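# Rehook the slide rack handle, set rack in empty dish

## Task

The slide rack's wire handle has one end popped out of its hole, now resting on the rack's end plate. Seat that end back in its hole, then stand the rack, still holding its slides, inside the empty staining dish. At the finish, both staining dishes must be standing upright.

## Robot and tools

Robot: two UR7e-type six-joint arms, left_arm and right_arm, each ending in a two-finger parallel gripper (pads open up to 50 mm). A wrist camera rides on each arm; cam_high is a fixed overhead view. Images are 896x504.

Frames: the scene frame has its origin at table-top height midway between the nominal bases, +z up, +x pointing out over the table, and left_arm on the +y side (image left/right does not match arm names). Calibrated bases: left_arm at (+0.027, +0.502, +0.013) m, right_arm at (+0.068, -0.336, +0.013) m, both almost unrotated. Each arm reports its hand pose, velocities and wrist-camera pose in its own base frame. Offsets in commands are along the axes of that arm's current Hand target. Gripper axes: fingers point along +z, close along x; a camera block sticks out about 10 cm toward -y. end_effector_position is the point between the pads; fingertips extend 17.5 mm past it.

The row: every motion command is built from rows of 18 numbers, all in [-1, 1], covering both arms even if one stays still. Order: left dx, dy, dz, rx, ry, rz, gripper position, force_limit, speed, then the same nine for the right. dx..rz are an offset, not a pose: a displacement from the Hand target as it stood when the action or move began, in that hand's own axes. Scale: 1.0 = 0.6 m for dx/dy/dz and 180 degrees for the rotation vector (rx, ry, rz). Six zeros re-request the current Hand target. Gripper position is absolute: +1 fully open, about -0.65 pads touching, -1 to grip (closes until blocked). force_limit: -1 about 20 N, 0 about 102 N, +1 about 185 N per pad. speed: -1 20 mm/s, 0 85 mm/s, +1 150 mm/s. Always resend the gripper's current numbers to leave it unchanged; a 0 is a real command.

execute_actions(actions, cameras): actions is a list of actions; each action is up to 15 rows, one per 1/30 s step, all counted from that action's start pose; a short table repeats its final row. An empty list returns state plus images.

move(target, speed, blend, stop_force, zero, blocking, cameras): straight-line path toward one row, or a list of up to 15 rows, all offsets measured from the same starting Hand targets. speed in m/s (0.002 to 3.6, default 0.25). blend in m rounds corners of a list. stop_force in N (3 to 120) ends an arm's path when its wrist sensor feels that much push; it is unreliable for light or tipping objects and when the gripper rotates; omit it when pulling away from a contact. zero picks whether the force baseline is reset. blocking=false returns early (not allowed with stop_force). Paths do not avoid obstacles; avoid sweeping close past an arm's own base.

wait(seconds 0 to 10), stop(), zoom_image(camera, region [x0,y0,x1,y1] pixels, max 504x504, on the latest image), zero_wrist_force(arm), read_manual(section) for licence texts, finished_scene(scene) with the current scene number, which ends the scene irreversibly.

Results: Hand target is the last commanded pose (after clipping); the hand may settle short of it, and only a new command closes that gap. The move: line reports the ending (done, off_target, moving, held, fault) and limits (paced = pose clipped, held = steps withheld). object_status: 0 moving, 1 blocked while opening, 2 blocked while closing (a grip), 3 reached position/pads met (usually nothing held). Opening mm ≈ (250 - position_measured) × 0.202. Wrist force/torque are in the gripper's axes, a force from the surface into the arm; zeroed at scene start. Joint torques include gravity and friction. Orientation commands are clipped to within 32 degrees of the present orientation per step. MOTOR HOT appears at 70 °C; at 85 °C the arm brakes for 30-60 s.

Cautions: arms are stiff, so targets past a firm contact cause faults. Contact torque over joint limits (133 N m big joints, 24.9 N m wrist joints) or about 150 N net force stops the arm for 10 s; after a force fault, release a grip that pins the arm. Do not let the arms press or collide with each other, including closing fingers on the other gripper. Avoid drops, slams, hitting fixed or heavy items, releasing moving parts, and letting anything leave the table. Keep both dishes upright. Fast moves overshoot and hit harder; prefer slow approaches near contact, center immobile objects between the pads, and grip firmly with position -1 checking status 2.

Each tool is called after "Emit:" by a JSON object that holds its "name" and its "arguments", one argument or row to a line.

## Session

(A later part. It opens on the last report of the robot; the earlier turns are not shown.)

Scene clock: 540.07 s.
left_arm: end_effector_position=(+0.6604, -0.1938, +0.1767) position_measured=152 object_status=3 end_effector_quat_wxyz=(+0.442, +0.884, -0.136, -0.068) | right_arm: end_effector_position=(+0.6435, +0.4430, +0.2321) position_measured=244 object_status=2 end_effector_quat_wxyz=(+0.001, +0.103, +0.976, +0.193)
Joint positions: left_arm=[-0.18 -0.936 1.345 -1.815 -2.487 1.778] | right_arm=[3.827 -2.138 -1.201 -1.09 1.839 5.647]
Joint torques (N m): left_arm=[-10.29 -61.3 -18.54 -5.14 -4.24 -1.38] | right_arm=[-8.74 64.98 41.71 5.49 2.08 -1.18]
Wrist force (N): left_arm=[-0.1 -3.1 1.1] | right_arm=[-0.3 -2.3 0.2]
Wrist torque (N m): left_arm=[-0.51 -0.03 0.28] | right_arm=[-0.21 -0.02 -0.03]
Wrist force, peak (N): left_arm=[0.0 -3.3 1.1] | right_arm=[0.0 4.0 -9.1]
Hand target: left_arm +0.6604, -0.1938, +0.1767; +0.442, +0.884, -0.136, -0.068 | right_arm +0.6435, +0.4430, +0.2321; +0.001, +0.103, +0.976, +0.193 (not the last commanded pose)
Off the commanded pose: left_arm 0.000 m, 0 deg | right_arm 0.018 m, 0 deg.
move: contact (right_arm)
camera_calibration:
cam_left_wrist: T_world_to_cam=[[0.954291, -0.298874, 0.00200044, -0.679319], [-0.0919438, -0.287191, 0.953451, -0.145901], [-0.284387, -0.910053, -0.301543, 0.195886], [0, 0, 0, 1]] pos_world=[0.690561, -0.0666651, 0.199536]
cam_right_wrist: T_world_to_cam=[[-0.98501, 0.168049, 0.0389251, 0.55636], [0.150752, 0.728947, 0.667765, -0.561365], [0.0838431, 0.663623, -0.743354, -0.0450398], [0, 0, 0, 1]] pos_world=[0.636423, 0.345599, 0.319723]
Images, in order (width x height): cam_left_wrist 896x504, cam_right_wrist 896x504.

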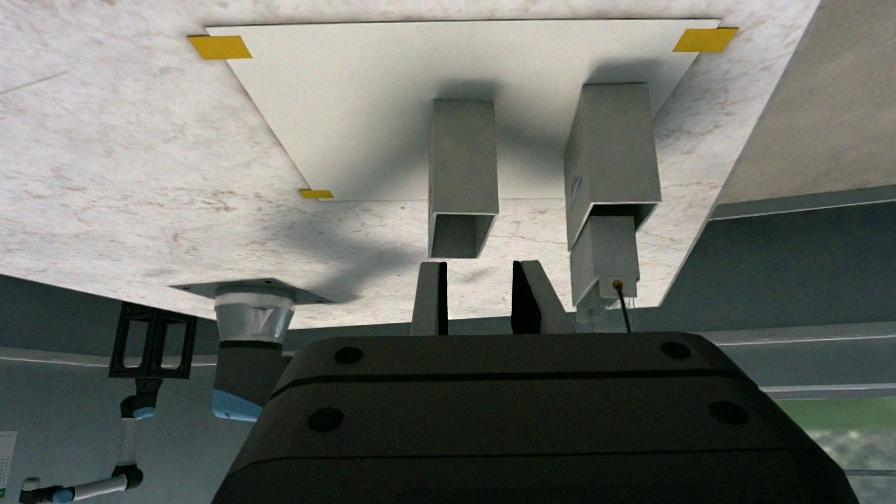

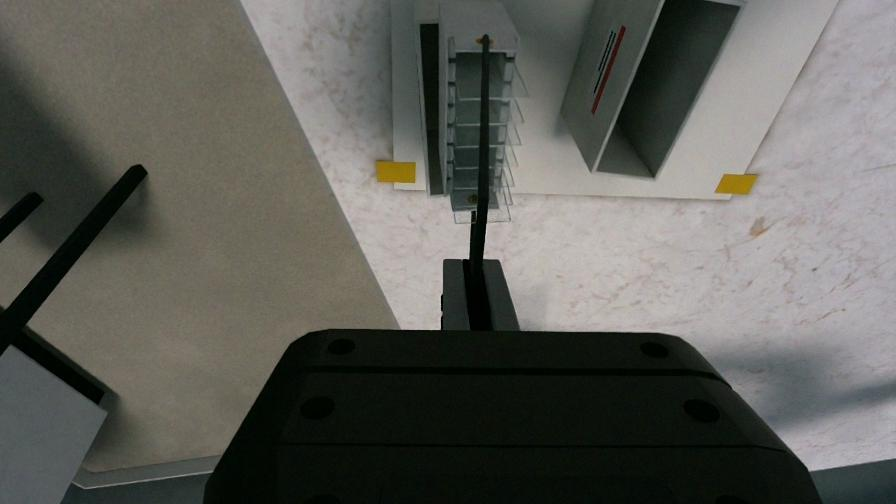

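Emit:
{"name": "move", "arguments": {
  "target": [0,0,0,0,0,0,0,-0.5,-1,0,0.0075,-0.0186,0,0,0,-1,-0.4,-1],
  "speed": 0.05,
  "cameras": ["cam_left_wrist","cam_right_wrist"]
}}

Emit:
{"name": "zoom_image", "arguments": {
  "camera": "cam_left_wrist",
  "region": [540, 160, 700, 340]
}}

Emit:
{"name": "zoom_image", "arguments": {
  "camera": "cam_right_wrist",
  "region": [360, 0, 560, 260]
}}

Scene clock: 546.83 s.
left_arm: end_effector_position=(+0.6604, -0.1938, +0.1767) position_measured=152 object_status=3 end_effector_quat_wxyz=(+0.442, +0.884, -0.136, -0.068) | right_arm: end_effector_position=(+0.6440, +0.4429, +0.2444) position_measured=244 object_status=2 end_effector_quat_wxyz=(+0.001, +0.103, +0.976, +0.193) end_effector_velocity=(+0.000, +0.002, +0.000) end_effector_angular_velocity=(+0.001, -0.004, +0.002)
Joint positions: left_arm=[-0.18 -0.936 1.345 -1.815 -2.487 1.778] | right_arm=[3.827 -2.133 -1.177 -1.119 1.839 5.646]
Joint velocities: left_arm=[within noise] | right_arm=[0.002 0 -0.001 0.005 -0.002 0]
Joint torques (N m): left_arm=[-10.23 -60.36 -20.13 -5.24 -4.09 -1.4] | right_arm=[-8.25 54.53 16.69 5.34 2.03 -1.14]
Wrist force (N): left_arm=[0.0 -3.4 1.1] | right_arm=[0.0 -2.6 0.7]
Wrist torque (N m): left_arm=[-0.54 -0.06 0.29] | right_arm=[-0.22 -0.04 0.01]
Wrist force, peak (N): left_arm=[0.0 -3.4 1.1] | right_arm=[-0.4 -3.0 0.9]
Hand target: left_arm +0.6604, -0.1938, +0.1767; +0.442, +0.884, -0.136, -0.068 | right_arm +0.6439, +0.4428, +0.2441; +0.001, +0.103, +0.976, +0.193
Off the commanded pose: left_arm 0.000 m, 0 deg | right_arm 0.000 m, 0 deg.
move: done
camera_calibration:
cam_left_wrist: T_world_to_cam=[[0.954291, -0.298874, 0.00200044, -0.679319], [-0.0919438, -0.287191, 0.953451, -0.145901], [-0.284387, -0.910053, -0.301543, 0.195886], [0, 0, 0, 1]] pos_world=[0.690561, -0.0666651, 0.199536]
cam_right_wrist: T_world_to_cam=[[-0.985006, 0.168112, 0.0387485, 0.556425], [0.150661, 0.728803, 0.667943, -0.569533], [0.0840493, 0.663766, -0.743203, -0.0361015], [0, 0, 0, 1]] pos_world=[0.636922, 0.345498, 0.332024]
Images, in order (width x height): cam_left_wrist 896x504, cam_right_wrist 896x504.

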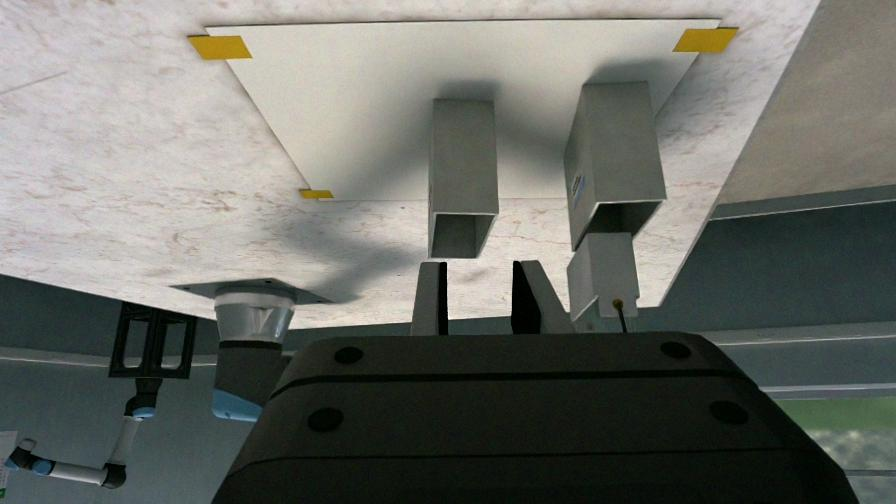

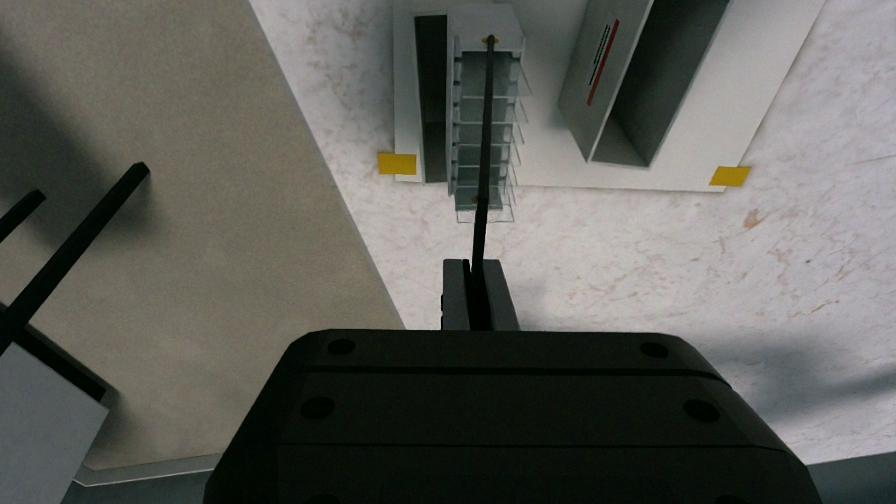

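Scaled by 2.800 from the camera's 896x504 image, which has a finer 1280x720 frame.

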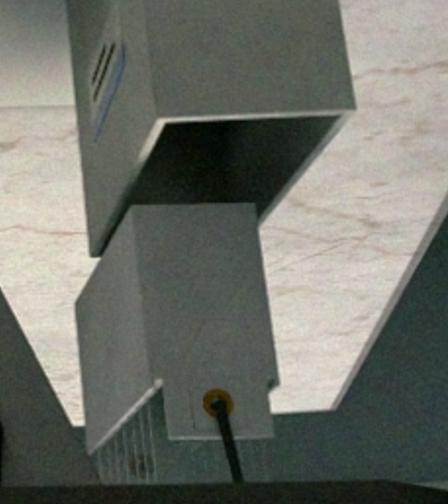

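Scaled by 1.938 from the camera's 896x504 image, which has a finer 1280x720 frame.

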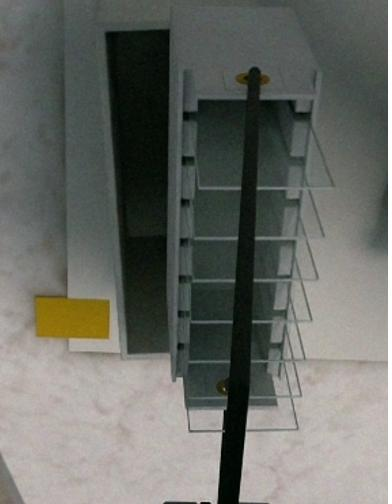

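Emit:
{"name": "move", "arguments": {
  "target": [0,0,0,0,0,0,0,-0.5,-1,-0.015,0.0232,0.0093,0,0,0,-1,-0.4,-1],
  "speed": 0.04
}}

Emit:
{"name": "wait", "arguments": {
  "seconds": 0.5,
  "cameras": ["cam_left_wrist","cam_right_wrist"]
}}

Emit:
{"name": "zoom_image", "arguments": {
  "camera": "cam_left_wrist",
  "region": [540, 160, 700, 340]
}}

Emit:
{"name": "zoom_image", "arguments": {
  "camera": "cam_right_wrist",
  "region": [360, 0, 560, 260]
}}

Scene clock: 579.07 s.
left_arm: end_effector_position=(+0.6604, -0.1938, +0.1767) position_measured=152 object_status=3 end_effector_quat_wxyz=(+0.442, +0.884, -0.136, -0.068) | right_arm: end_effector_position=(+0.6558, +0.4558, +0.2438) position_measured=244 object_status=2 end_effector_quat_wxyz=(+0.001, +0.103, +0.976, +0.193)
Joint positions: left_arm=[-0.18 -0.936 1.345 -1.815 -2.487 1.778] | right_arm=[3.83 -2.177 -1.109 -1.143 1.838 5.65]
Joint torques (N m): left_arm=[-10.03 -61.47 -21.14 -5.08 -4.09 -1.54] | right_arm=[-0.39 68.19 16.38 5.82 -0.31 -0.33]
Wrist force (N): left_arm=[-0.1 -3.2 1.0] | right_arm=[-0.1 -2.4 0.7]
Wrist torque (N m): left_arm=[-0.51 -0.04 0.29] | right_arm=[-0.19 -0.04 -0.04]
Wrist force, peak (N): left_arm=[0.0 -3.3 1.3] | right_arm=[0.4 -3.3 1.0]
Hand target: left_arm +0.6604, -0.1938, +0.1767; +0.442, +0.884, -0.136, -0.068 | right_arm +0.6558, +0.4557, +0.2438; +0.001, +0.103, +0.976, +0.193
Off the commanded pose: left_arm 0.000 m, 0 deg | right_arm 0.000 m, 0 deg.
move: done

Scene clock: 579.57 s.
left_arm: end_effector_position=(+0.6604, -0.1938, +0.1767) position_measured=152 object_status=3 end_effector_quat_wxyz=(+0.442, +0.884, -0.136, -0.068) | right_arm: end_effector_position=(+0.6558, +0.4557, +0.2438) position_measured=244 object_status=2 end_effector_quat_wxyz=(+0.001, +0.103, +0.976, +0.193)
Joint positions: left_arm=[-0.18 -0.936 1.345 -1.815 -2.487 1.778] | right_arm=[3.83 -2.176 -1.109 -1.143 1.838 5.65]
Joint torques (N m): left_arm=[-11.32 -61.08 -22.84 -5.11 -4.12 -1.59] | right_arm=[-6.55 67.4 15.57 5.62 0.89 -0.85]
Wrist force (N): left_arm=[-0.1 -3.3 1.1] | right_arm=[-0.1 -2.3 0.8]
Wrist torque (N m): left_arm=[-0.53 -0.03 0.29] | right_arm=[-0.18 -0.03 -0.04]
Wrist force, peak (N): left_arm=[-0.1 -3.4 1.2] | right_arm=[-0.1 -2.6 0.9]
Hand target: left_arm +0.6604, -0.1938, +0.1767; +0.442, +0.884, -0.136, -0.068 | right_arm +0.6558, +0.4557, +0.2438; +0.001, +0.103, +0.976, +0.193
Tool commands: left_gripper/position=+0.0 left_gripper/force_limit=-0.5 left_gripper/speed=-1.0 right_gripper/position=-1.0 right_gripper/force_limit=-0.4 right_gripper/speed=-1.0
Off the commanded pose: left_arm 0.000 m, 0 deg | right_arm 0.000 m, 0 deg.
wait: 0.50 s; at rest by 0.17 s
camera_calibration:
cam_left_wrist: T_world_to_cam=[[0.954291, -0.298874, 0.00200044, -0.679319], [-0.0919438, -0.287191, 0.953451, -0.145901], [-0.284387, -0.910053, -0.301543, 0.195886], [0, 0, 0, 1]] pos_world=[0.690561, -0.0666651, 0.199536]
cam_right_wrist: T_world_to_cam=[[-0.98501, 0.168049, 0.0389251, 0.565865], [0.150752, 0.728947, 0.667765, -0.580429], [0.0838431, 0.663623, -0.743354, -0.0457938], [0, 0, 0, 1]] pos_world=[0.648723, 0.358399, 0.331523]
Images, in order (width x height): cam_left_wrist 896x504, cam_right_wrist 896x504.

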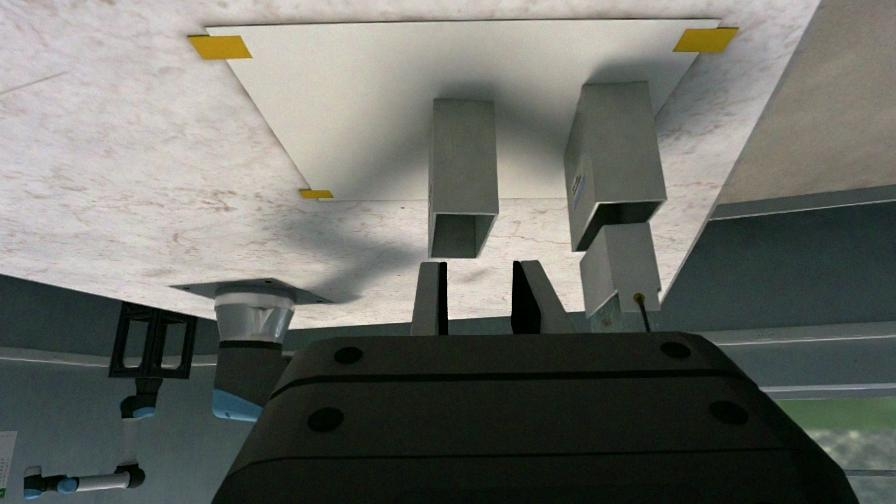

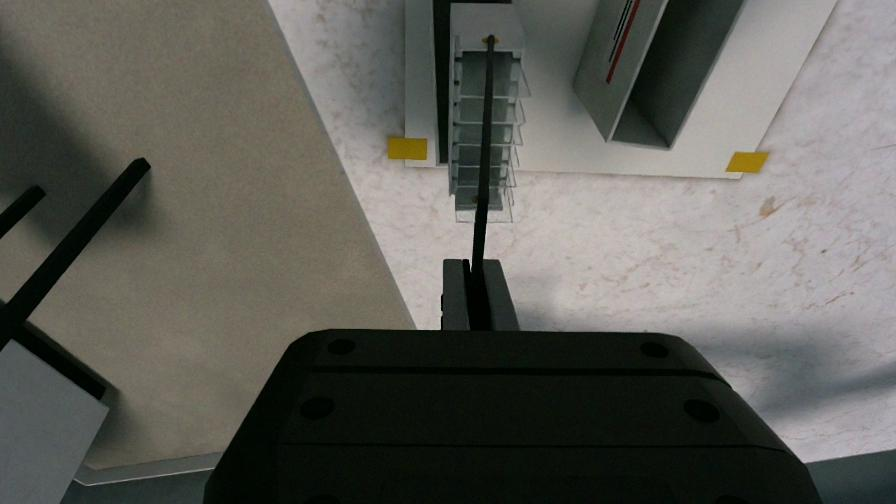

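Scaled by 2.800 from the camera's 896x504 image, which has a finer 1280x720 frame.

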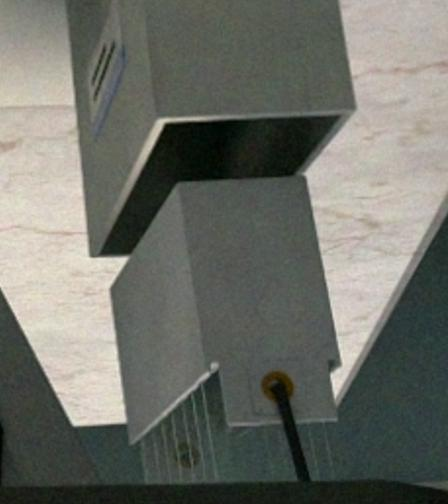

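Scaled by 1.938 from the camera's 896x504 image, which has a finer 1280x720 frame.

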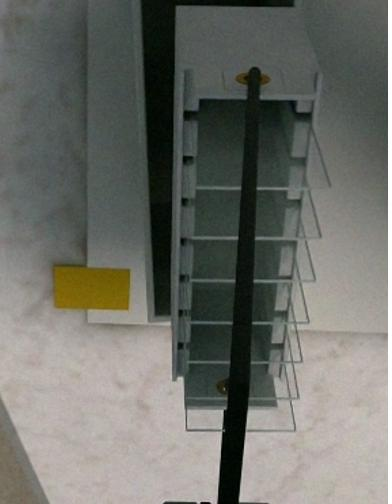

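Emit:
{"name": "move", "arguments": {
  "target": [0,0,0,0,0,0,0,-0.5,-1,-0.0033,-0.0124,0.0477,0,0,0,-1,-0.4,-1],
  "speed": 0.04,
  "stop_force": 4,
  "cameras": ["cam_left_wrist","cam_right_wrist"]
}}

Emit:
{"name": "zoom_image", "arguments": {
  "camera": "cam_left_wrist",
  "region": [540, 160, 700, 340]
}}

Emit:
{"name": "zoom_image", "arguments": {
  "camera": "cam_right_wrist",
  "region": [360, 0, 560, 260]
}}

Scene clock: 588.53 s.
left_arm: end_effector_position=(+0.6604, -0.1938, +0.1767) position_measured=152 object_status=3 end_effector_quat_wxyz=(+0.442, +0.884, -0.136, -0.068) | right_arm: end_effector_position=(+0.6574, +0.4594, +0.2145) position_measured=244 object_status=2 end_effector_quat_wxyz=(+0.001, +0.103, +0.976, +0.193)
Joint positions: left_arm=[-0.18 -0.936 1.345 -1.815 -2.487 1.778] | right_arm=[3.833 -2.198 -1.15 -1.08 1.837 5.652]
Joint torques (N m): left_arm=[-9.74 -60.59 -21.97 -5.06 -4 -1.43] | right_arm=[-2.76 68.22 43.8 2.51 -0.04 -0.52]
Wrist force (N): left_arm=[0.1 -3.3 1.2] | right_arm=[0.0 -2.4 0.9]
Wrist torque (N m): left_arm=[-0.54 -0.07 0.29] | right_arm=[-0.19 -0.06 -0.02]
Wrist force, peak (N): left_arm=[-0.2 -3.4 0.9] | right_arm=[-0.2 -2.7 1.9]
Hand target: left_arm +0.6604, -0.1938, +0.1767; +0.442, +0.884, -0.136, -0.068 | right_arm +0.6574, +0.4593, +0.2145; +0.001, +0.103, +0.976, +0.193
Off the commanded pose: left_arm 0.000 m, 0 deg | right_arm 0.000 m, 0 deg.
move: done
camera_calibration:
cam_left_wrist: T_world_to_cam=[[0.954291, -0.298874, 0.00200044, -0.679319], [-0.0919438, -0.287191, 0.953451, -0.145901], [-0.284387, -0.910053, -0.301543, 0.195886], [0, 0, 0, 1]] pos_world=[0.690561, -0.0666651, 0.199536]
cam_right_wrist: T_world_to_cam=[[-0.98501, 0.168049, 0.0389251, 0.56798], [0.150752, 0.728947, 0.667765, -0.563663], [0.0838431, 0.663623, -0.743354, -0.0701716], [0, 0, 0, 1]] pos_world=[0.650323, 0.361999, 0.302123]
Images, in order (width x height): cam_left_wrist 896x504, cam_right_wrist 896x504.

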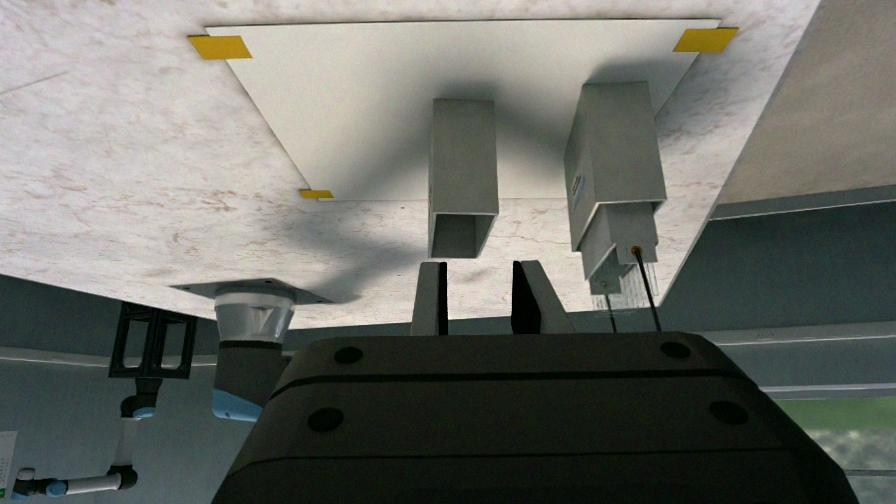

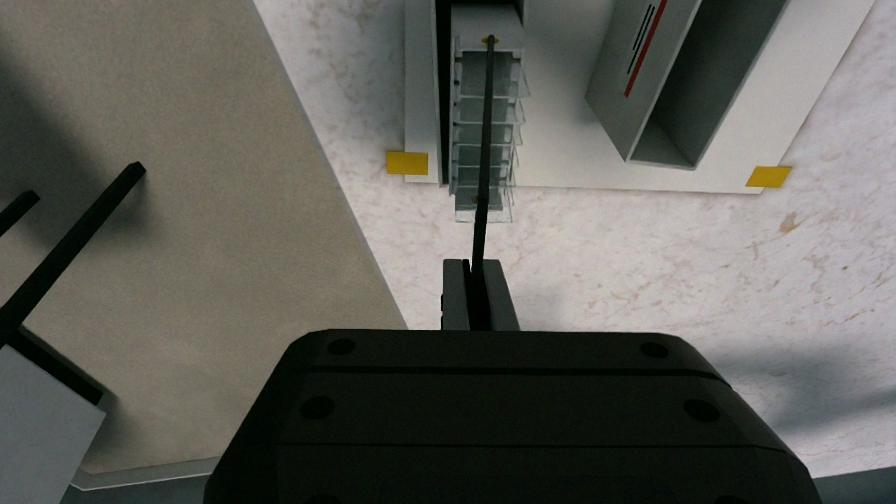

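Scaled by 2.800 from the camera's 896x504 image, which has a finer 1280x720 frame.

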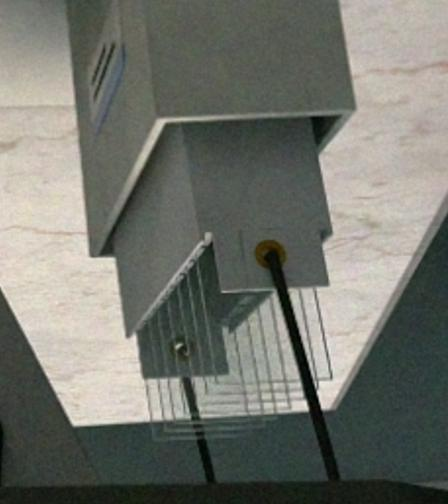

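Scaled by 1.938 from the camera's 896x504 image, which has a finer 1280x720 frame.

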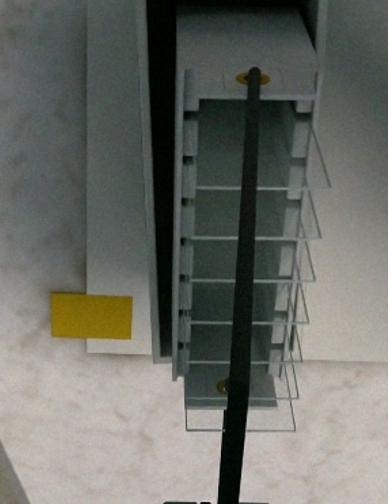

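Emit:
{"name": "move", "arguments": {
  "target": [0,0,0,0,0,0,0,-0.5,-1,-0.0033,-0.0311,0.0773,0,0,0,-1,-0.4,-1],
  "speed": 0.04,
  "stop_force": 4,
  "cameras": ["cam_left_wrist","cam_right_wrist"]
}}

Emit:
{"name": "zoom_image", "arguments": {
  "camera": "cam_left_wrist",
  "region": [540, 160, 700, 340]
}}

Scene clock: 594.83 s.
left_arm: end_effector_position=(+0.6604, -0.1938, +0.1767) position_measured=152 object_status=3 end_effector_quat_wxyz=(+0.442, +0.884, -0.136, -0.068) | right_arm: end_effector_position=(+0.6575, +0.4595, +0.1644) position_measured=244 object_status=2 end_effector_quat_wxyz=(+0.001, +0.103, +0.976, +0.193)
Joint positions: left_arm=[-0.18 -0.936 1.345 -1.815 -2.487 1.778] | right_arm=[3.833 -2.231 -1.226 -0.97 1.837 5.652]
Joint torques (N m): left_arm=[-10.44 -60.66 -24.94 -5.11 -3.91 -1.66] | right_arm=[8.33 69.28 43.02 2.56 -0.79 1.14]
Wrist force (N): left_arm=[-0.1 -3.0 1.0] | right_arm=[0.0 -2.6 0.8]
Wrist torque (N m): left_arm=[-0.49 -0.04 0.28] | right_arm=[-0.22 -0.05 -0.01]
Wrist force, peak (N): left_arm=[-0.1 -3.4 1.2] | right_arm=[-0.2 -3.0 1.5]
Hand target: left_arm +0.6604, -0.1938, +0.1767; +0.442, +0.884, -0.136, -0.068 | right_arm +0.6575, +0.4595, +0.1644; +0.001, +0.103, +0.976, +0.193
Off the commanded pose: left_arm 0.000 m, 0 deg | right_arm 0.000 m, 0 deg.
move: done
camera_calibration:
cam_left_wrist: T_world_to_cam=[[0.954291, -0.298874, 0.00200044, -0.679319], [-0.0919438, -0.287191, 0.953451, -0.145901], [-0.284387, -0.910053, -0.301543, 0.195886], [0, 0, 0, 1]] pos_world=[0.690561, -0.0666651, 0.199536]
cam_right_wrist: T_world_to_cam=[[-0.98501, 0.168049, 0.0389251, 0.570008], [0.150752, 0.728947, 0.667765, -0.530362], [0.0838431, 0.663623, -0.743354, -0.107414], [0, 0, 0, 1]] pos_world=[0.650423, 0.362099, 0.252123]
Images, in order (width x height): cam_left_wrist 896x504, cam_right_wrist 896x504.

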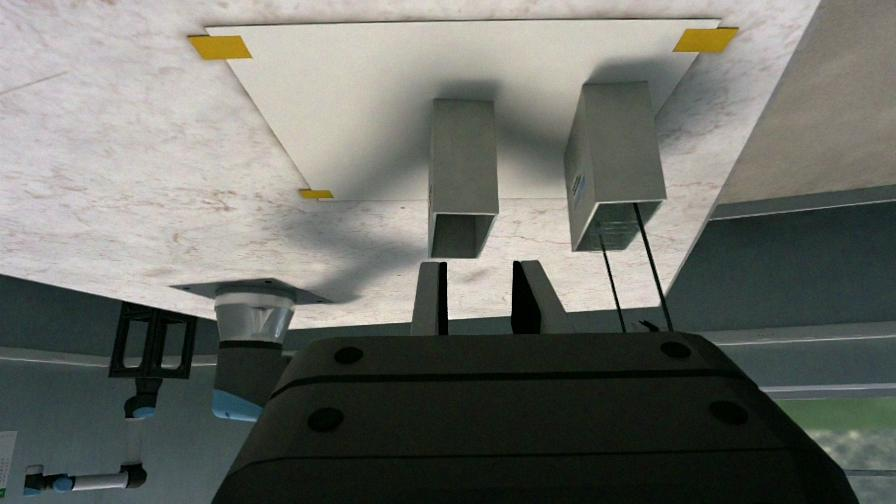

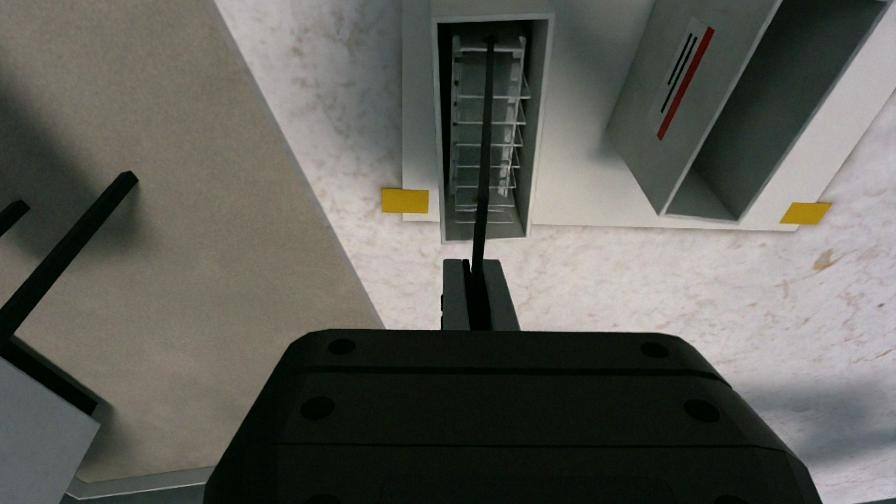

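Scaled by 2.800 from the camera's 896x504 image, which has a finer 1280x720 frame.

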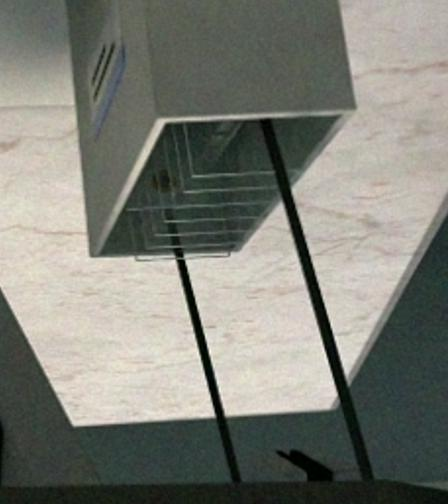

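Emit:
{"name": "move", "arguments": {
  "target": [0,0,0,0,0,0,0,-0.5,-1,0,-0.0155,0.0387,0,0,0,-1,-0.4,-1],
  "speed": 0.02,
  "stop_force": 3,
  "cameras": ["cam_left_wrist","cam_right_wrist"]
}}

Emit:
{"name": "zoom_image", "arguments": {
  "camera": "cam_left_wrist",
  "region": [540, 160, 700, 340]
}}

Scene clock: 600.50 s.
left_arm: end_effector_position=(+0.6604, -0.1938, +0.1767) position_measured=152 object_status=3 end_effector_quat_wxyz=(+0.442, +0.884, -0.136, -0.068) | right_arm: end_effector_position=(+0.6569, +0.4597, +0.1471) position_measured=244 object_status=2 end_effector_quat_wxyz=(+0.001, +0.103, +0.976, +0.193)
Joint positions: left_arm=[-0.18 -0.936 1.345 -1.815 -2.487 1.778] | right_arm=[3.834 -2.244 -1.251 -0.932 1.837 5.653]
Joint torques (N m): left_arm=[-10.45 -59.12 -26.05 -5.02 -3.77 -1.39] | right_arm=[-0.07 66.14 40.71 4.32 -0.23 -0.75]
Wrist force (N): left_arm=[0.0 -3.2 0.9] | right_arm=[-0.5 -1.5 -2.3]
Wrist torque (N m): left_arm=[-0.51 -0.04 0.29] | right_arm=[-0.19 0.01 -0.01]
Wrist force, peak (N): left_arm=[0.1 -3.4 1.0] | right_arm=[-1.0 0.4 -9.0]
Hand target: left_arm +0.6604, -0.1938, +0.1767; +0.442, +0.884, -0.136, -0.068 | right_arm +0.6569, +0.4597, +0.1471; +0.001, +0.103, +0.976, +0.193 (not the last commanded pose)
Off the commanded pose: left_arm 0.000 m, 0 deg | right_arm 0.008 m, 0 deg.
move: contact (right_arm)
camera_calibration:
cam_left_wrist: T_world_to_cam=[[0.954291, -0.298874, 0.00200044, -0.679319], [-0.0919438, -0.287191, 0.953451, -0.145901], [-0.284387, -0.910053, -0.301543, 0.195886], [0, 0, 0, 1]] pos_world=[0.690561, -0.0666651, 0.199536]
cam_right_wrist: T_world_to_cam=[[-0.98501, 0.168049, 0.0389251, 0.57004], [0.150752, 0.728947, 0.667765, -0.518938], [0.0838431, 0.663623, -0.743354, -0.120423], [0, 0, 0, 1]] pos_world=[0.649823, 0.362399, 0.234823]
Images, in order (width x height): cam_left_wrist 896x504, cam_right_wrist 896x504.

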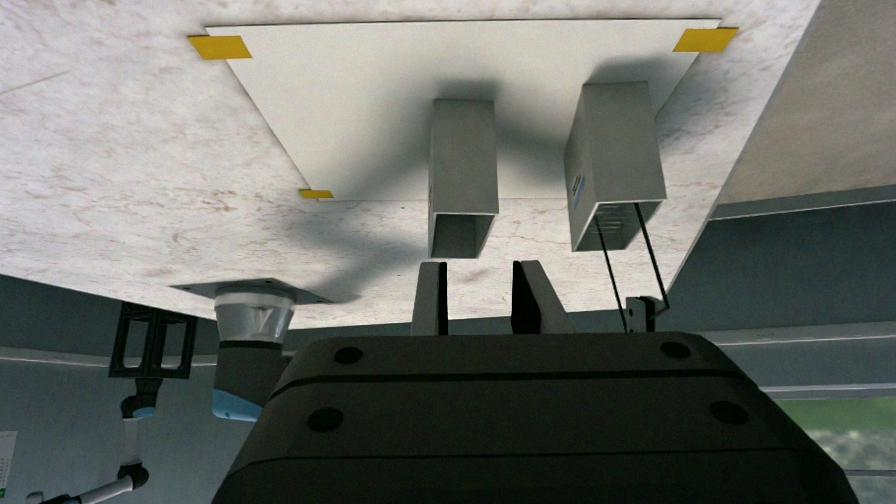

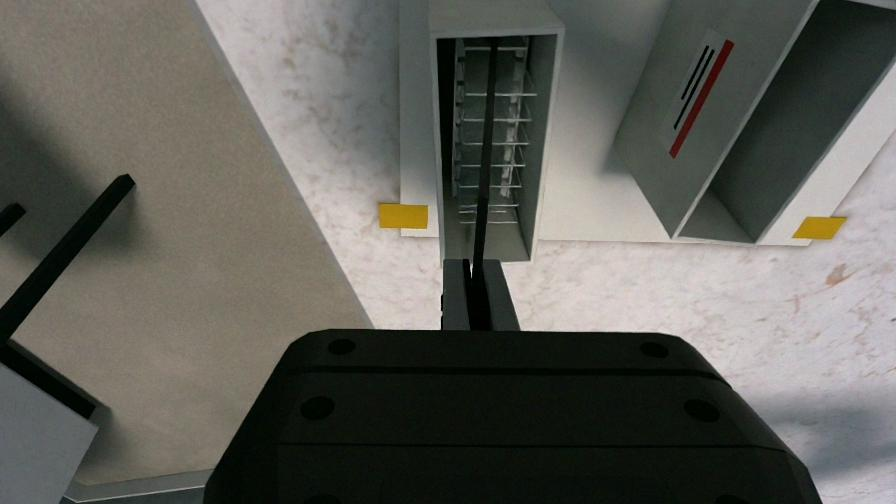

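Scaled by 2.800 from the camera's 896x504 image, which has a finer 1280x720 frame.

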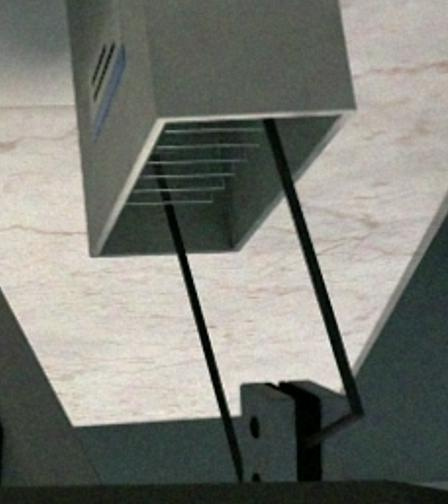

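Emit:
{"name": "move", "arguments": {
  "target": [
    [0,0,0,0,0,0,0,-0.5,-1,-0.0245,-0.0022,0.0054,0,0,0,-1,-0.4,-1],
    [0,0,0,0,0,0,0,-0.5,-1,-0.0477,-0.0058,0.0140,0,0,0,-1,-0.4,-1]
  ],
  "speed": 0.03,
  "blend": 0.005,
  "stop_force": 10,
  "cameras": ["cam_left_wrist","cam_right_wrist"]
}}

Emit:
{"name": "zoom_image", "arguments": {
  "camera": "cam_left_wrist",
  "region": [540, 160, 700, 340]
}}

Scene clock: 608.37 s.
left_arm: end_effector_position=(+0.6604, -0.1938, +0.1767) position_measured=152 object_status=3 end_effector_quat_wxyz=(+0.442, +0.884, -0.136, -0.068) | right_arm: end_effector_position=(+0.6845, +0.4540, +0.1369) position_measured=244 object_status=2 end_effector_quat_wxyz=(+0.001, +0.103, +0.976, +0.193)
Joint positions: left_arm=[-0.18 -0.936 1.345 -1.815 -2.487 1.778] | right_arm=[3.804 -2.304 -1.173 -0.959 1.845 5.624]
Joint torques (N m): left_arm=[-10.37 -59.15 -27.84 -4.88 -3.78 -1.54] | right_arm=[8.78 67.12 11.12 4.53 -0.89 1.28]
Wrist force (N): left_arm=[0.0 -3.2 0.9] | right_arm=[-1.6 -0.1 -3.9]
Wrist torque (N m): left_arm=[-0.51 -0.06 0.29] | right_arm=[-0.25 0.05 0.14]
Wrist force, peak (N): left_arm=[-0.1 -3.4 1.1] | right_arm=[-3.2 2.5 -13.8]
Hand target: left_arm +0.6604, -0.1938, +0.1767; +0.442, +0.884, -0.136, -0.068 | right_arm +0.6845, +0.4540, +0.1369; +0.001, +0.103, +0.976, +0.193
Off the commanded pose: left_arm 0.000 m, 0 deg | right_arm 0.000 m, 0 deg.
move: done
camera_calibration:
cam_left_wrist: T_world_to_cam=[[0.954291, -0.298874, 0.00200044, -0.679319], [-0.0919438, -0.287191, 0.953451, -0.145901], [-0.284387, -0.910053, -0.301543, 0.195886], [0, 0, 0, 1]] pos_world=[0.690561, -0.0666651, 0.199536]
cam_right_wrist: T_world_to_cam=[[-0.98501, 0.168049, 0.0389251, 0.598598], [0.150752, 0.728947, 0.667765, -0.51206], [0.0838431, 0.663623, -0.743354, -0.12647], [0, 0, 0, 1]] pos_world=[0.677423, 0.356599, 0.224623]
Images, in order (width x height): cam_left_wrist 896x504, cam_right_wrist 896x504.

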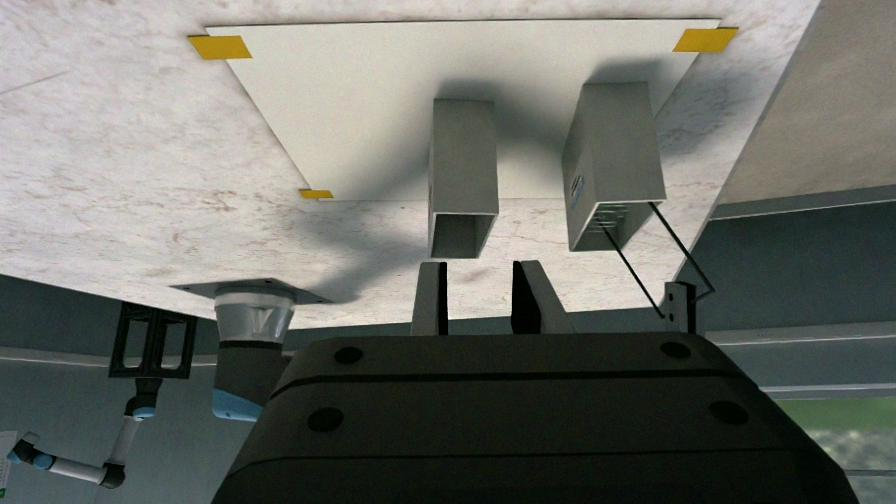

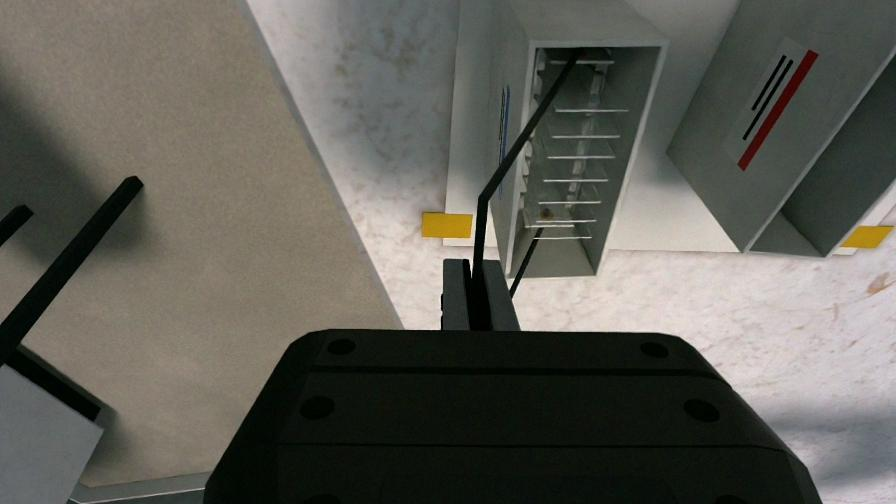

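Scaled by 2.800 from the camera's 896x504 image, which has a finer 1280x720 frame.

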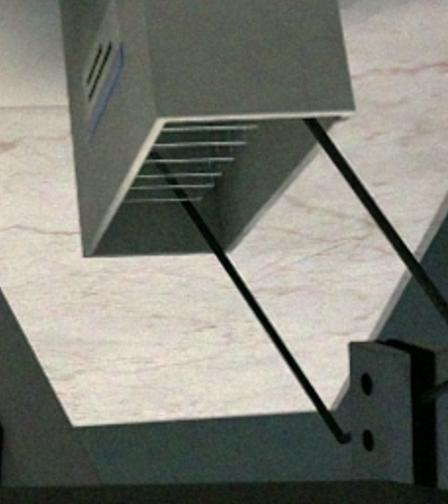

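Emit:
{"name": "move", "arguments": {
  "target": [0,0,0,0,0,0,0,-0.5,-1,0,0,0,0,0,0,-0.4,-0.4,-1]
}}

Emit:
{"name": "move", "arguments": {
  "target": [
    [0,0,0,0,0,0,0,-0.5,-1,0,0,-0.06,0,0,0,-0.4,-0.4,-1],
    [0,0,0,0,0,0,0,-0.5,-1,0,-0.1,-0.25,0,0,0,-0.4,-0.4,-1]
  ],
  "speed": [0.05,0.2],
  "blend": 0.01,
  "cameras": ["all"]
}}

Emit:
{"name": "zoom_image", "arguments": {
  "camera": "cam_left_wrist",
  "region": [540, 60, 740, 340]
}}

Scene clock: 615.73 s.
left_arm: end_effector_position=(+0.6604, -0.1938, +0.1767) position_measured=152 object_status=3 end_effector_quat_wxyz=(+0.442, +0.884, -0.136, -0.068) | right_arm: end_effector_position=(+0.6845, +0.4540, +0.1369) position_measured=212 object_status=0 end_effector_quat_wxyz=(+0.001, +0.103, +0.976, +0.193)
Joint positions: left_arm=[-0.18 -0.936 1.345 -1.815 -2.487 1.778] | right_arm=[3.804 -2.304 -1.173 -0.959 1.845 5.624]
Joint torques (N m): left_arm=[-11.06 -59.78 -28.89 -4.86 -3.79 -1.2] | right_arm=[5.64 66.94 19.02 4.56 -0.32 1.26]
Wrist force (N): left_arm=[-0.2 -3.2 1.0] | right_arm=[-0.1 -2.0 -0.2]
Wrist torque (N m): left_arm=[-0.51 -0.03 0.29] | right_arm=[-0.19 -0.01 0.11]
Wrist force, peak (N): left_arm=[-0.1 -3.3 1.2] | right_arm=[-1.4 -0.2 -4.6]
Hand target: left_arm +0.6604, -0.1938, +0.1767; +0.442, +0.884, -0.136, -0.068 | right_arm +0.6845, +0.4540, +0.1369; +0.001, +0.103, +0.976, +0.193
Off the commanded pose: left_arm 0.000 m, 0 deg | right_arm 0.000 m, 0 deg.
move: done

Scene clock: 617.53 s.
left_arm: end_effector_position=(+0.6604, -0.1938, +0.1767) position_measured=152 object_status=3 end_effector_quat_wxyz=(+0.442, +0.884, -0.136, -0.068) | right_arm: end_effector_position=(+0.6663, +0.3433, +0.2531) position_measured=212 object_status=3 end_effector_quat_wxyz=(+0.001, +0.103, +0.976, +0.193)
Joint positions: left_arm=[-0.18 -0.936 1.345 -1.815 -2.487 1.778] | right_arm=[3.692 -2.072 -1.24 -1.155 1.874 5.511]
Joint torques (N m): left_arm=[-10.68 -59.67 -29 -4.91 -3.58 -1.54] | right_arm=[0.9 54.11 43.44 3.73 -0.77 0.38]
Wrist force (N): left_arm=[0.0 -3.1 1.1] | right_arm=[0.1 -1.7 -0.3]
Wrist torque (N m): left_arm=[-0.51 -0.06 0.29] | right_arm=[-0.15 -0.03 0.00]
Wrist force, peak (N): left_arm=[0.0 -3.4 1.0] | right_arm=[-0.2 -3.8 -3.2]
Hand target: left_arm +0.6604, -0.1938, +0.1767; +0.442, +0.884, -0.136, -0.068 | right_arm +0.6663, +0.3433, +0.2532; +0.001, +0.103, +0.976, +0.193
Off the commanded pose: left_arm 0.000 m, 0 deg | right_arm 0.000 m, 0 deg.
move: done
camera_calibration:
cam_left_wrist: T_world_to_cam=[[0.954291, -0.298874, 0.00200044, -0.679319], [-0.0919438, -0.287191, 0.953451, -0.145901], [-0.284387, -0.910053, -0.301543, 0.195886], [0, 0, 0, 1]] pos_world=[0.690561, -0.0666651, 0.199536]
cam_right_wrist: T_world_to_cam=[[-0.984987, 0.168139, 0.0391171, 0.594636], [0.150953, 0.728971, 0.667694, -0.506336], [0.0837504, 0.663574, -0.743408, 0.0348469], [0, 0, 0, 1]] pos_world=[0.659224, 0.245999, 0.340723]

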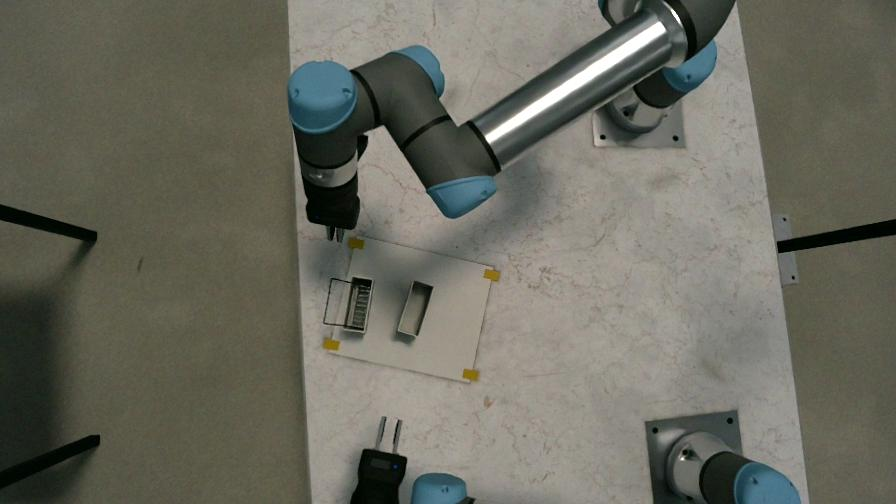

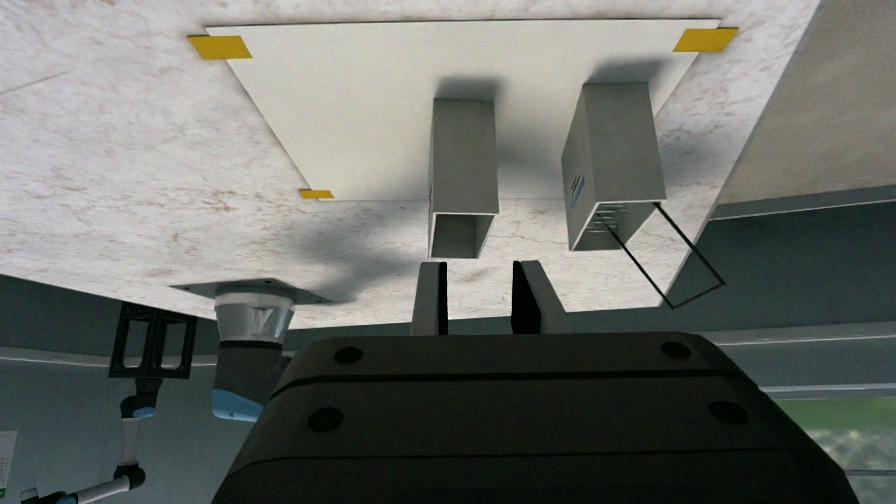

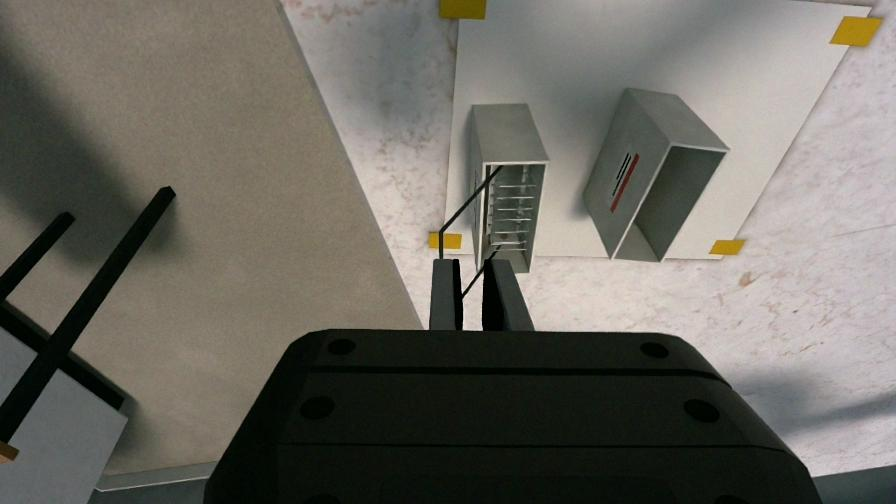

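Scaled by 1.800 from the camera's 896x504 image, which has a finer 1280x720 frame.

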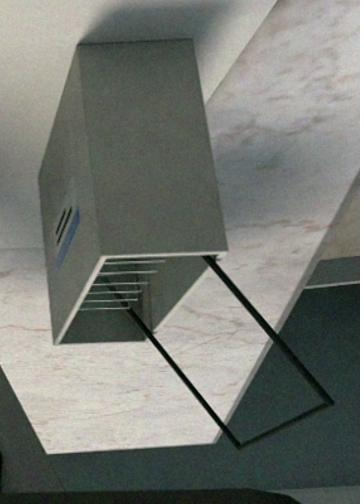

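Excellent.

Emit:
{"name": "finished_scene", "arguments": {
  "scene": 1
}}

The scene is finished: the task was done.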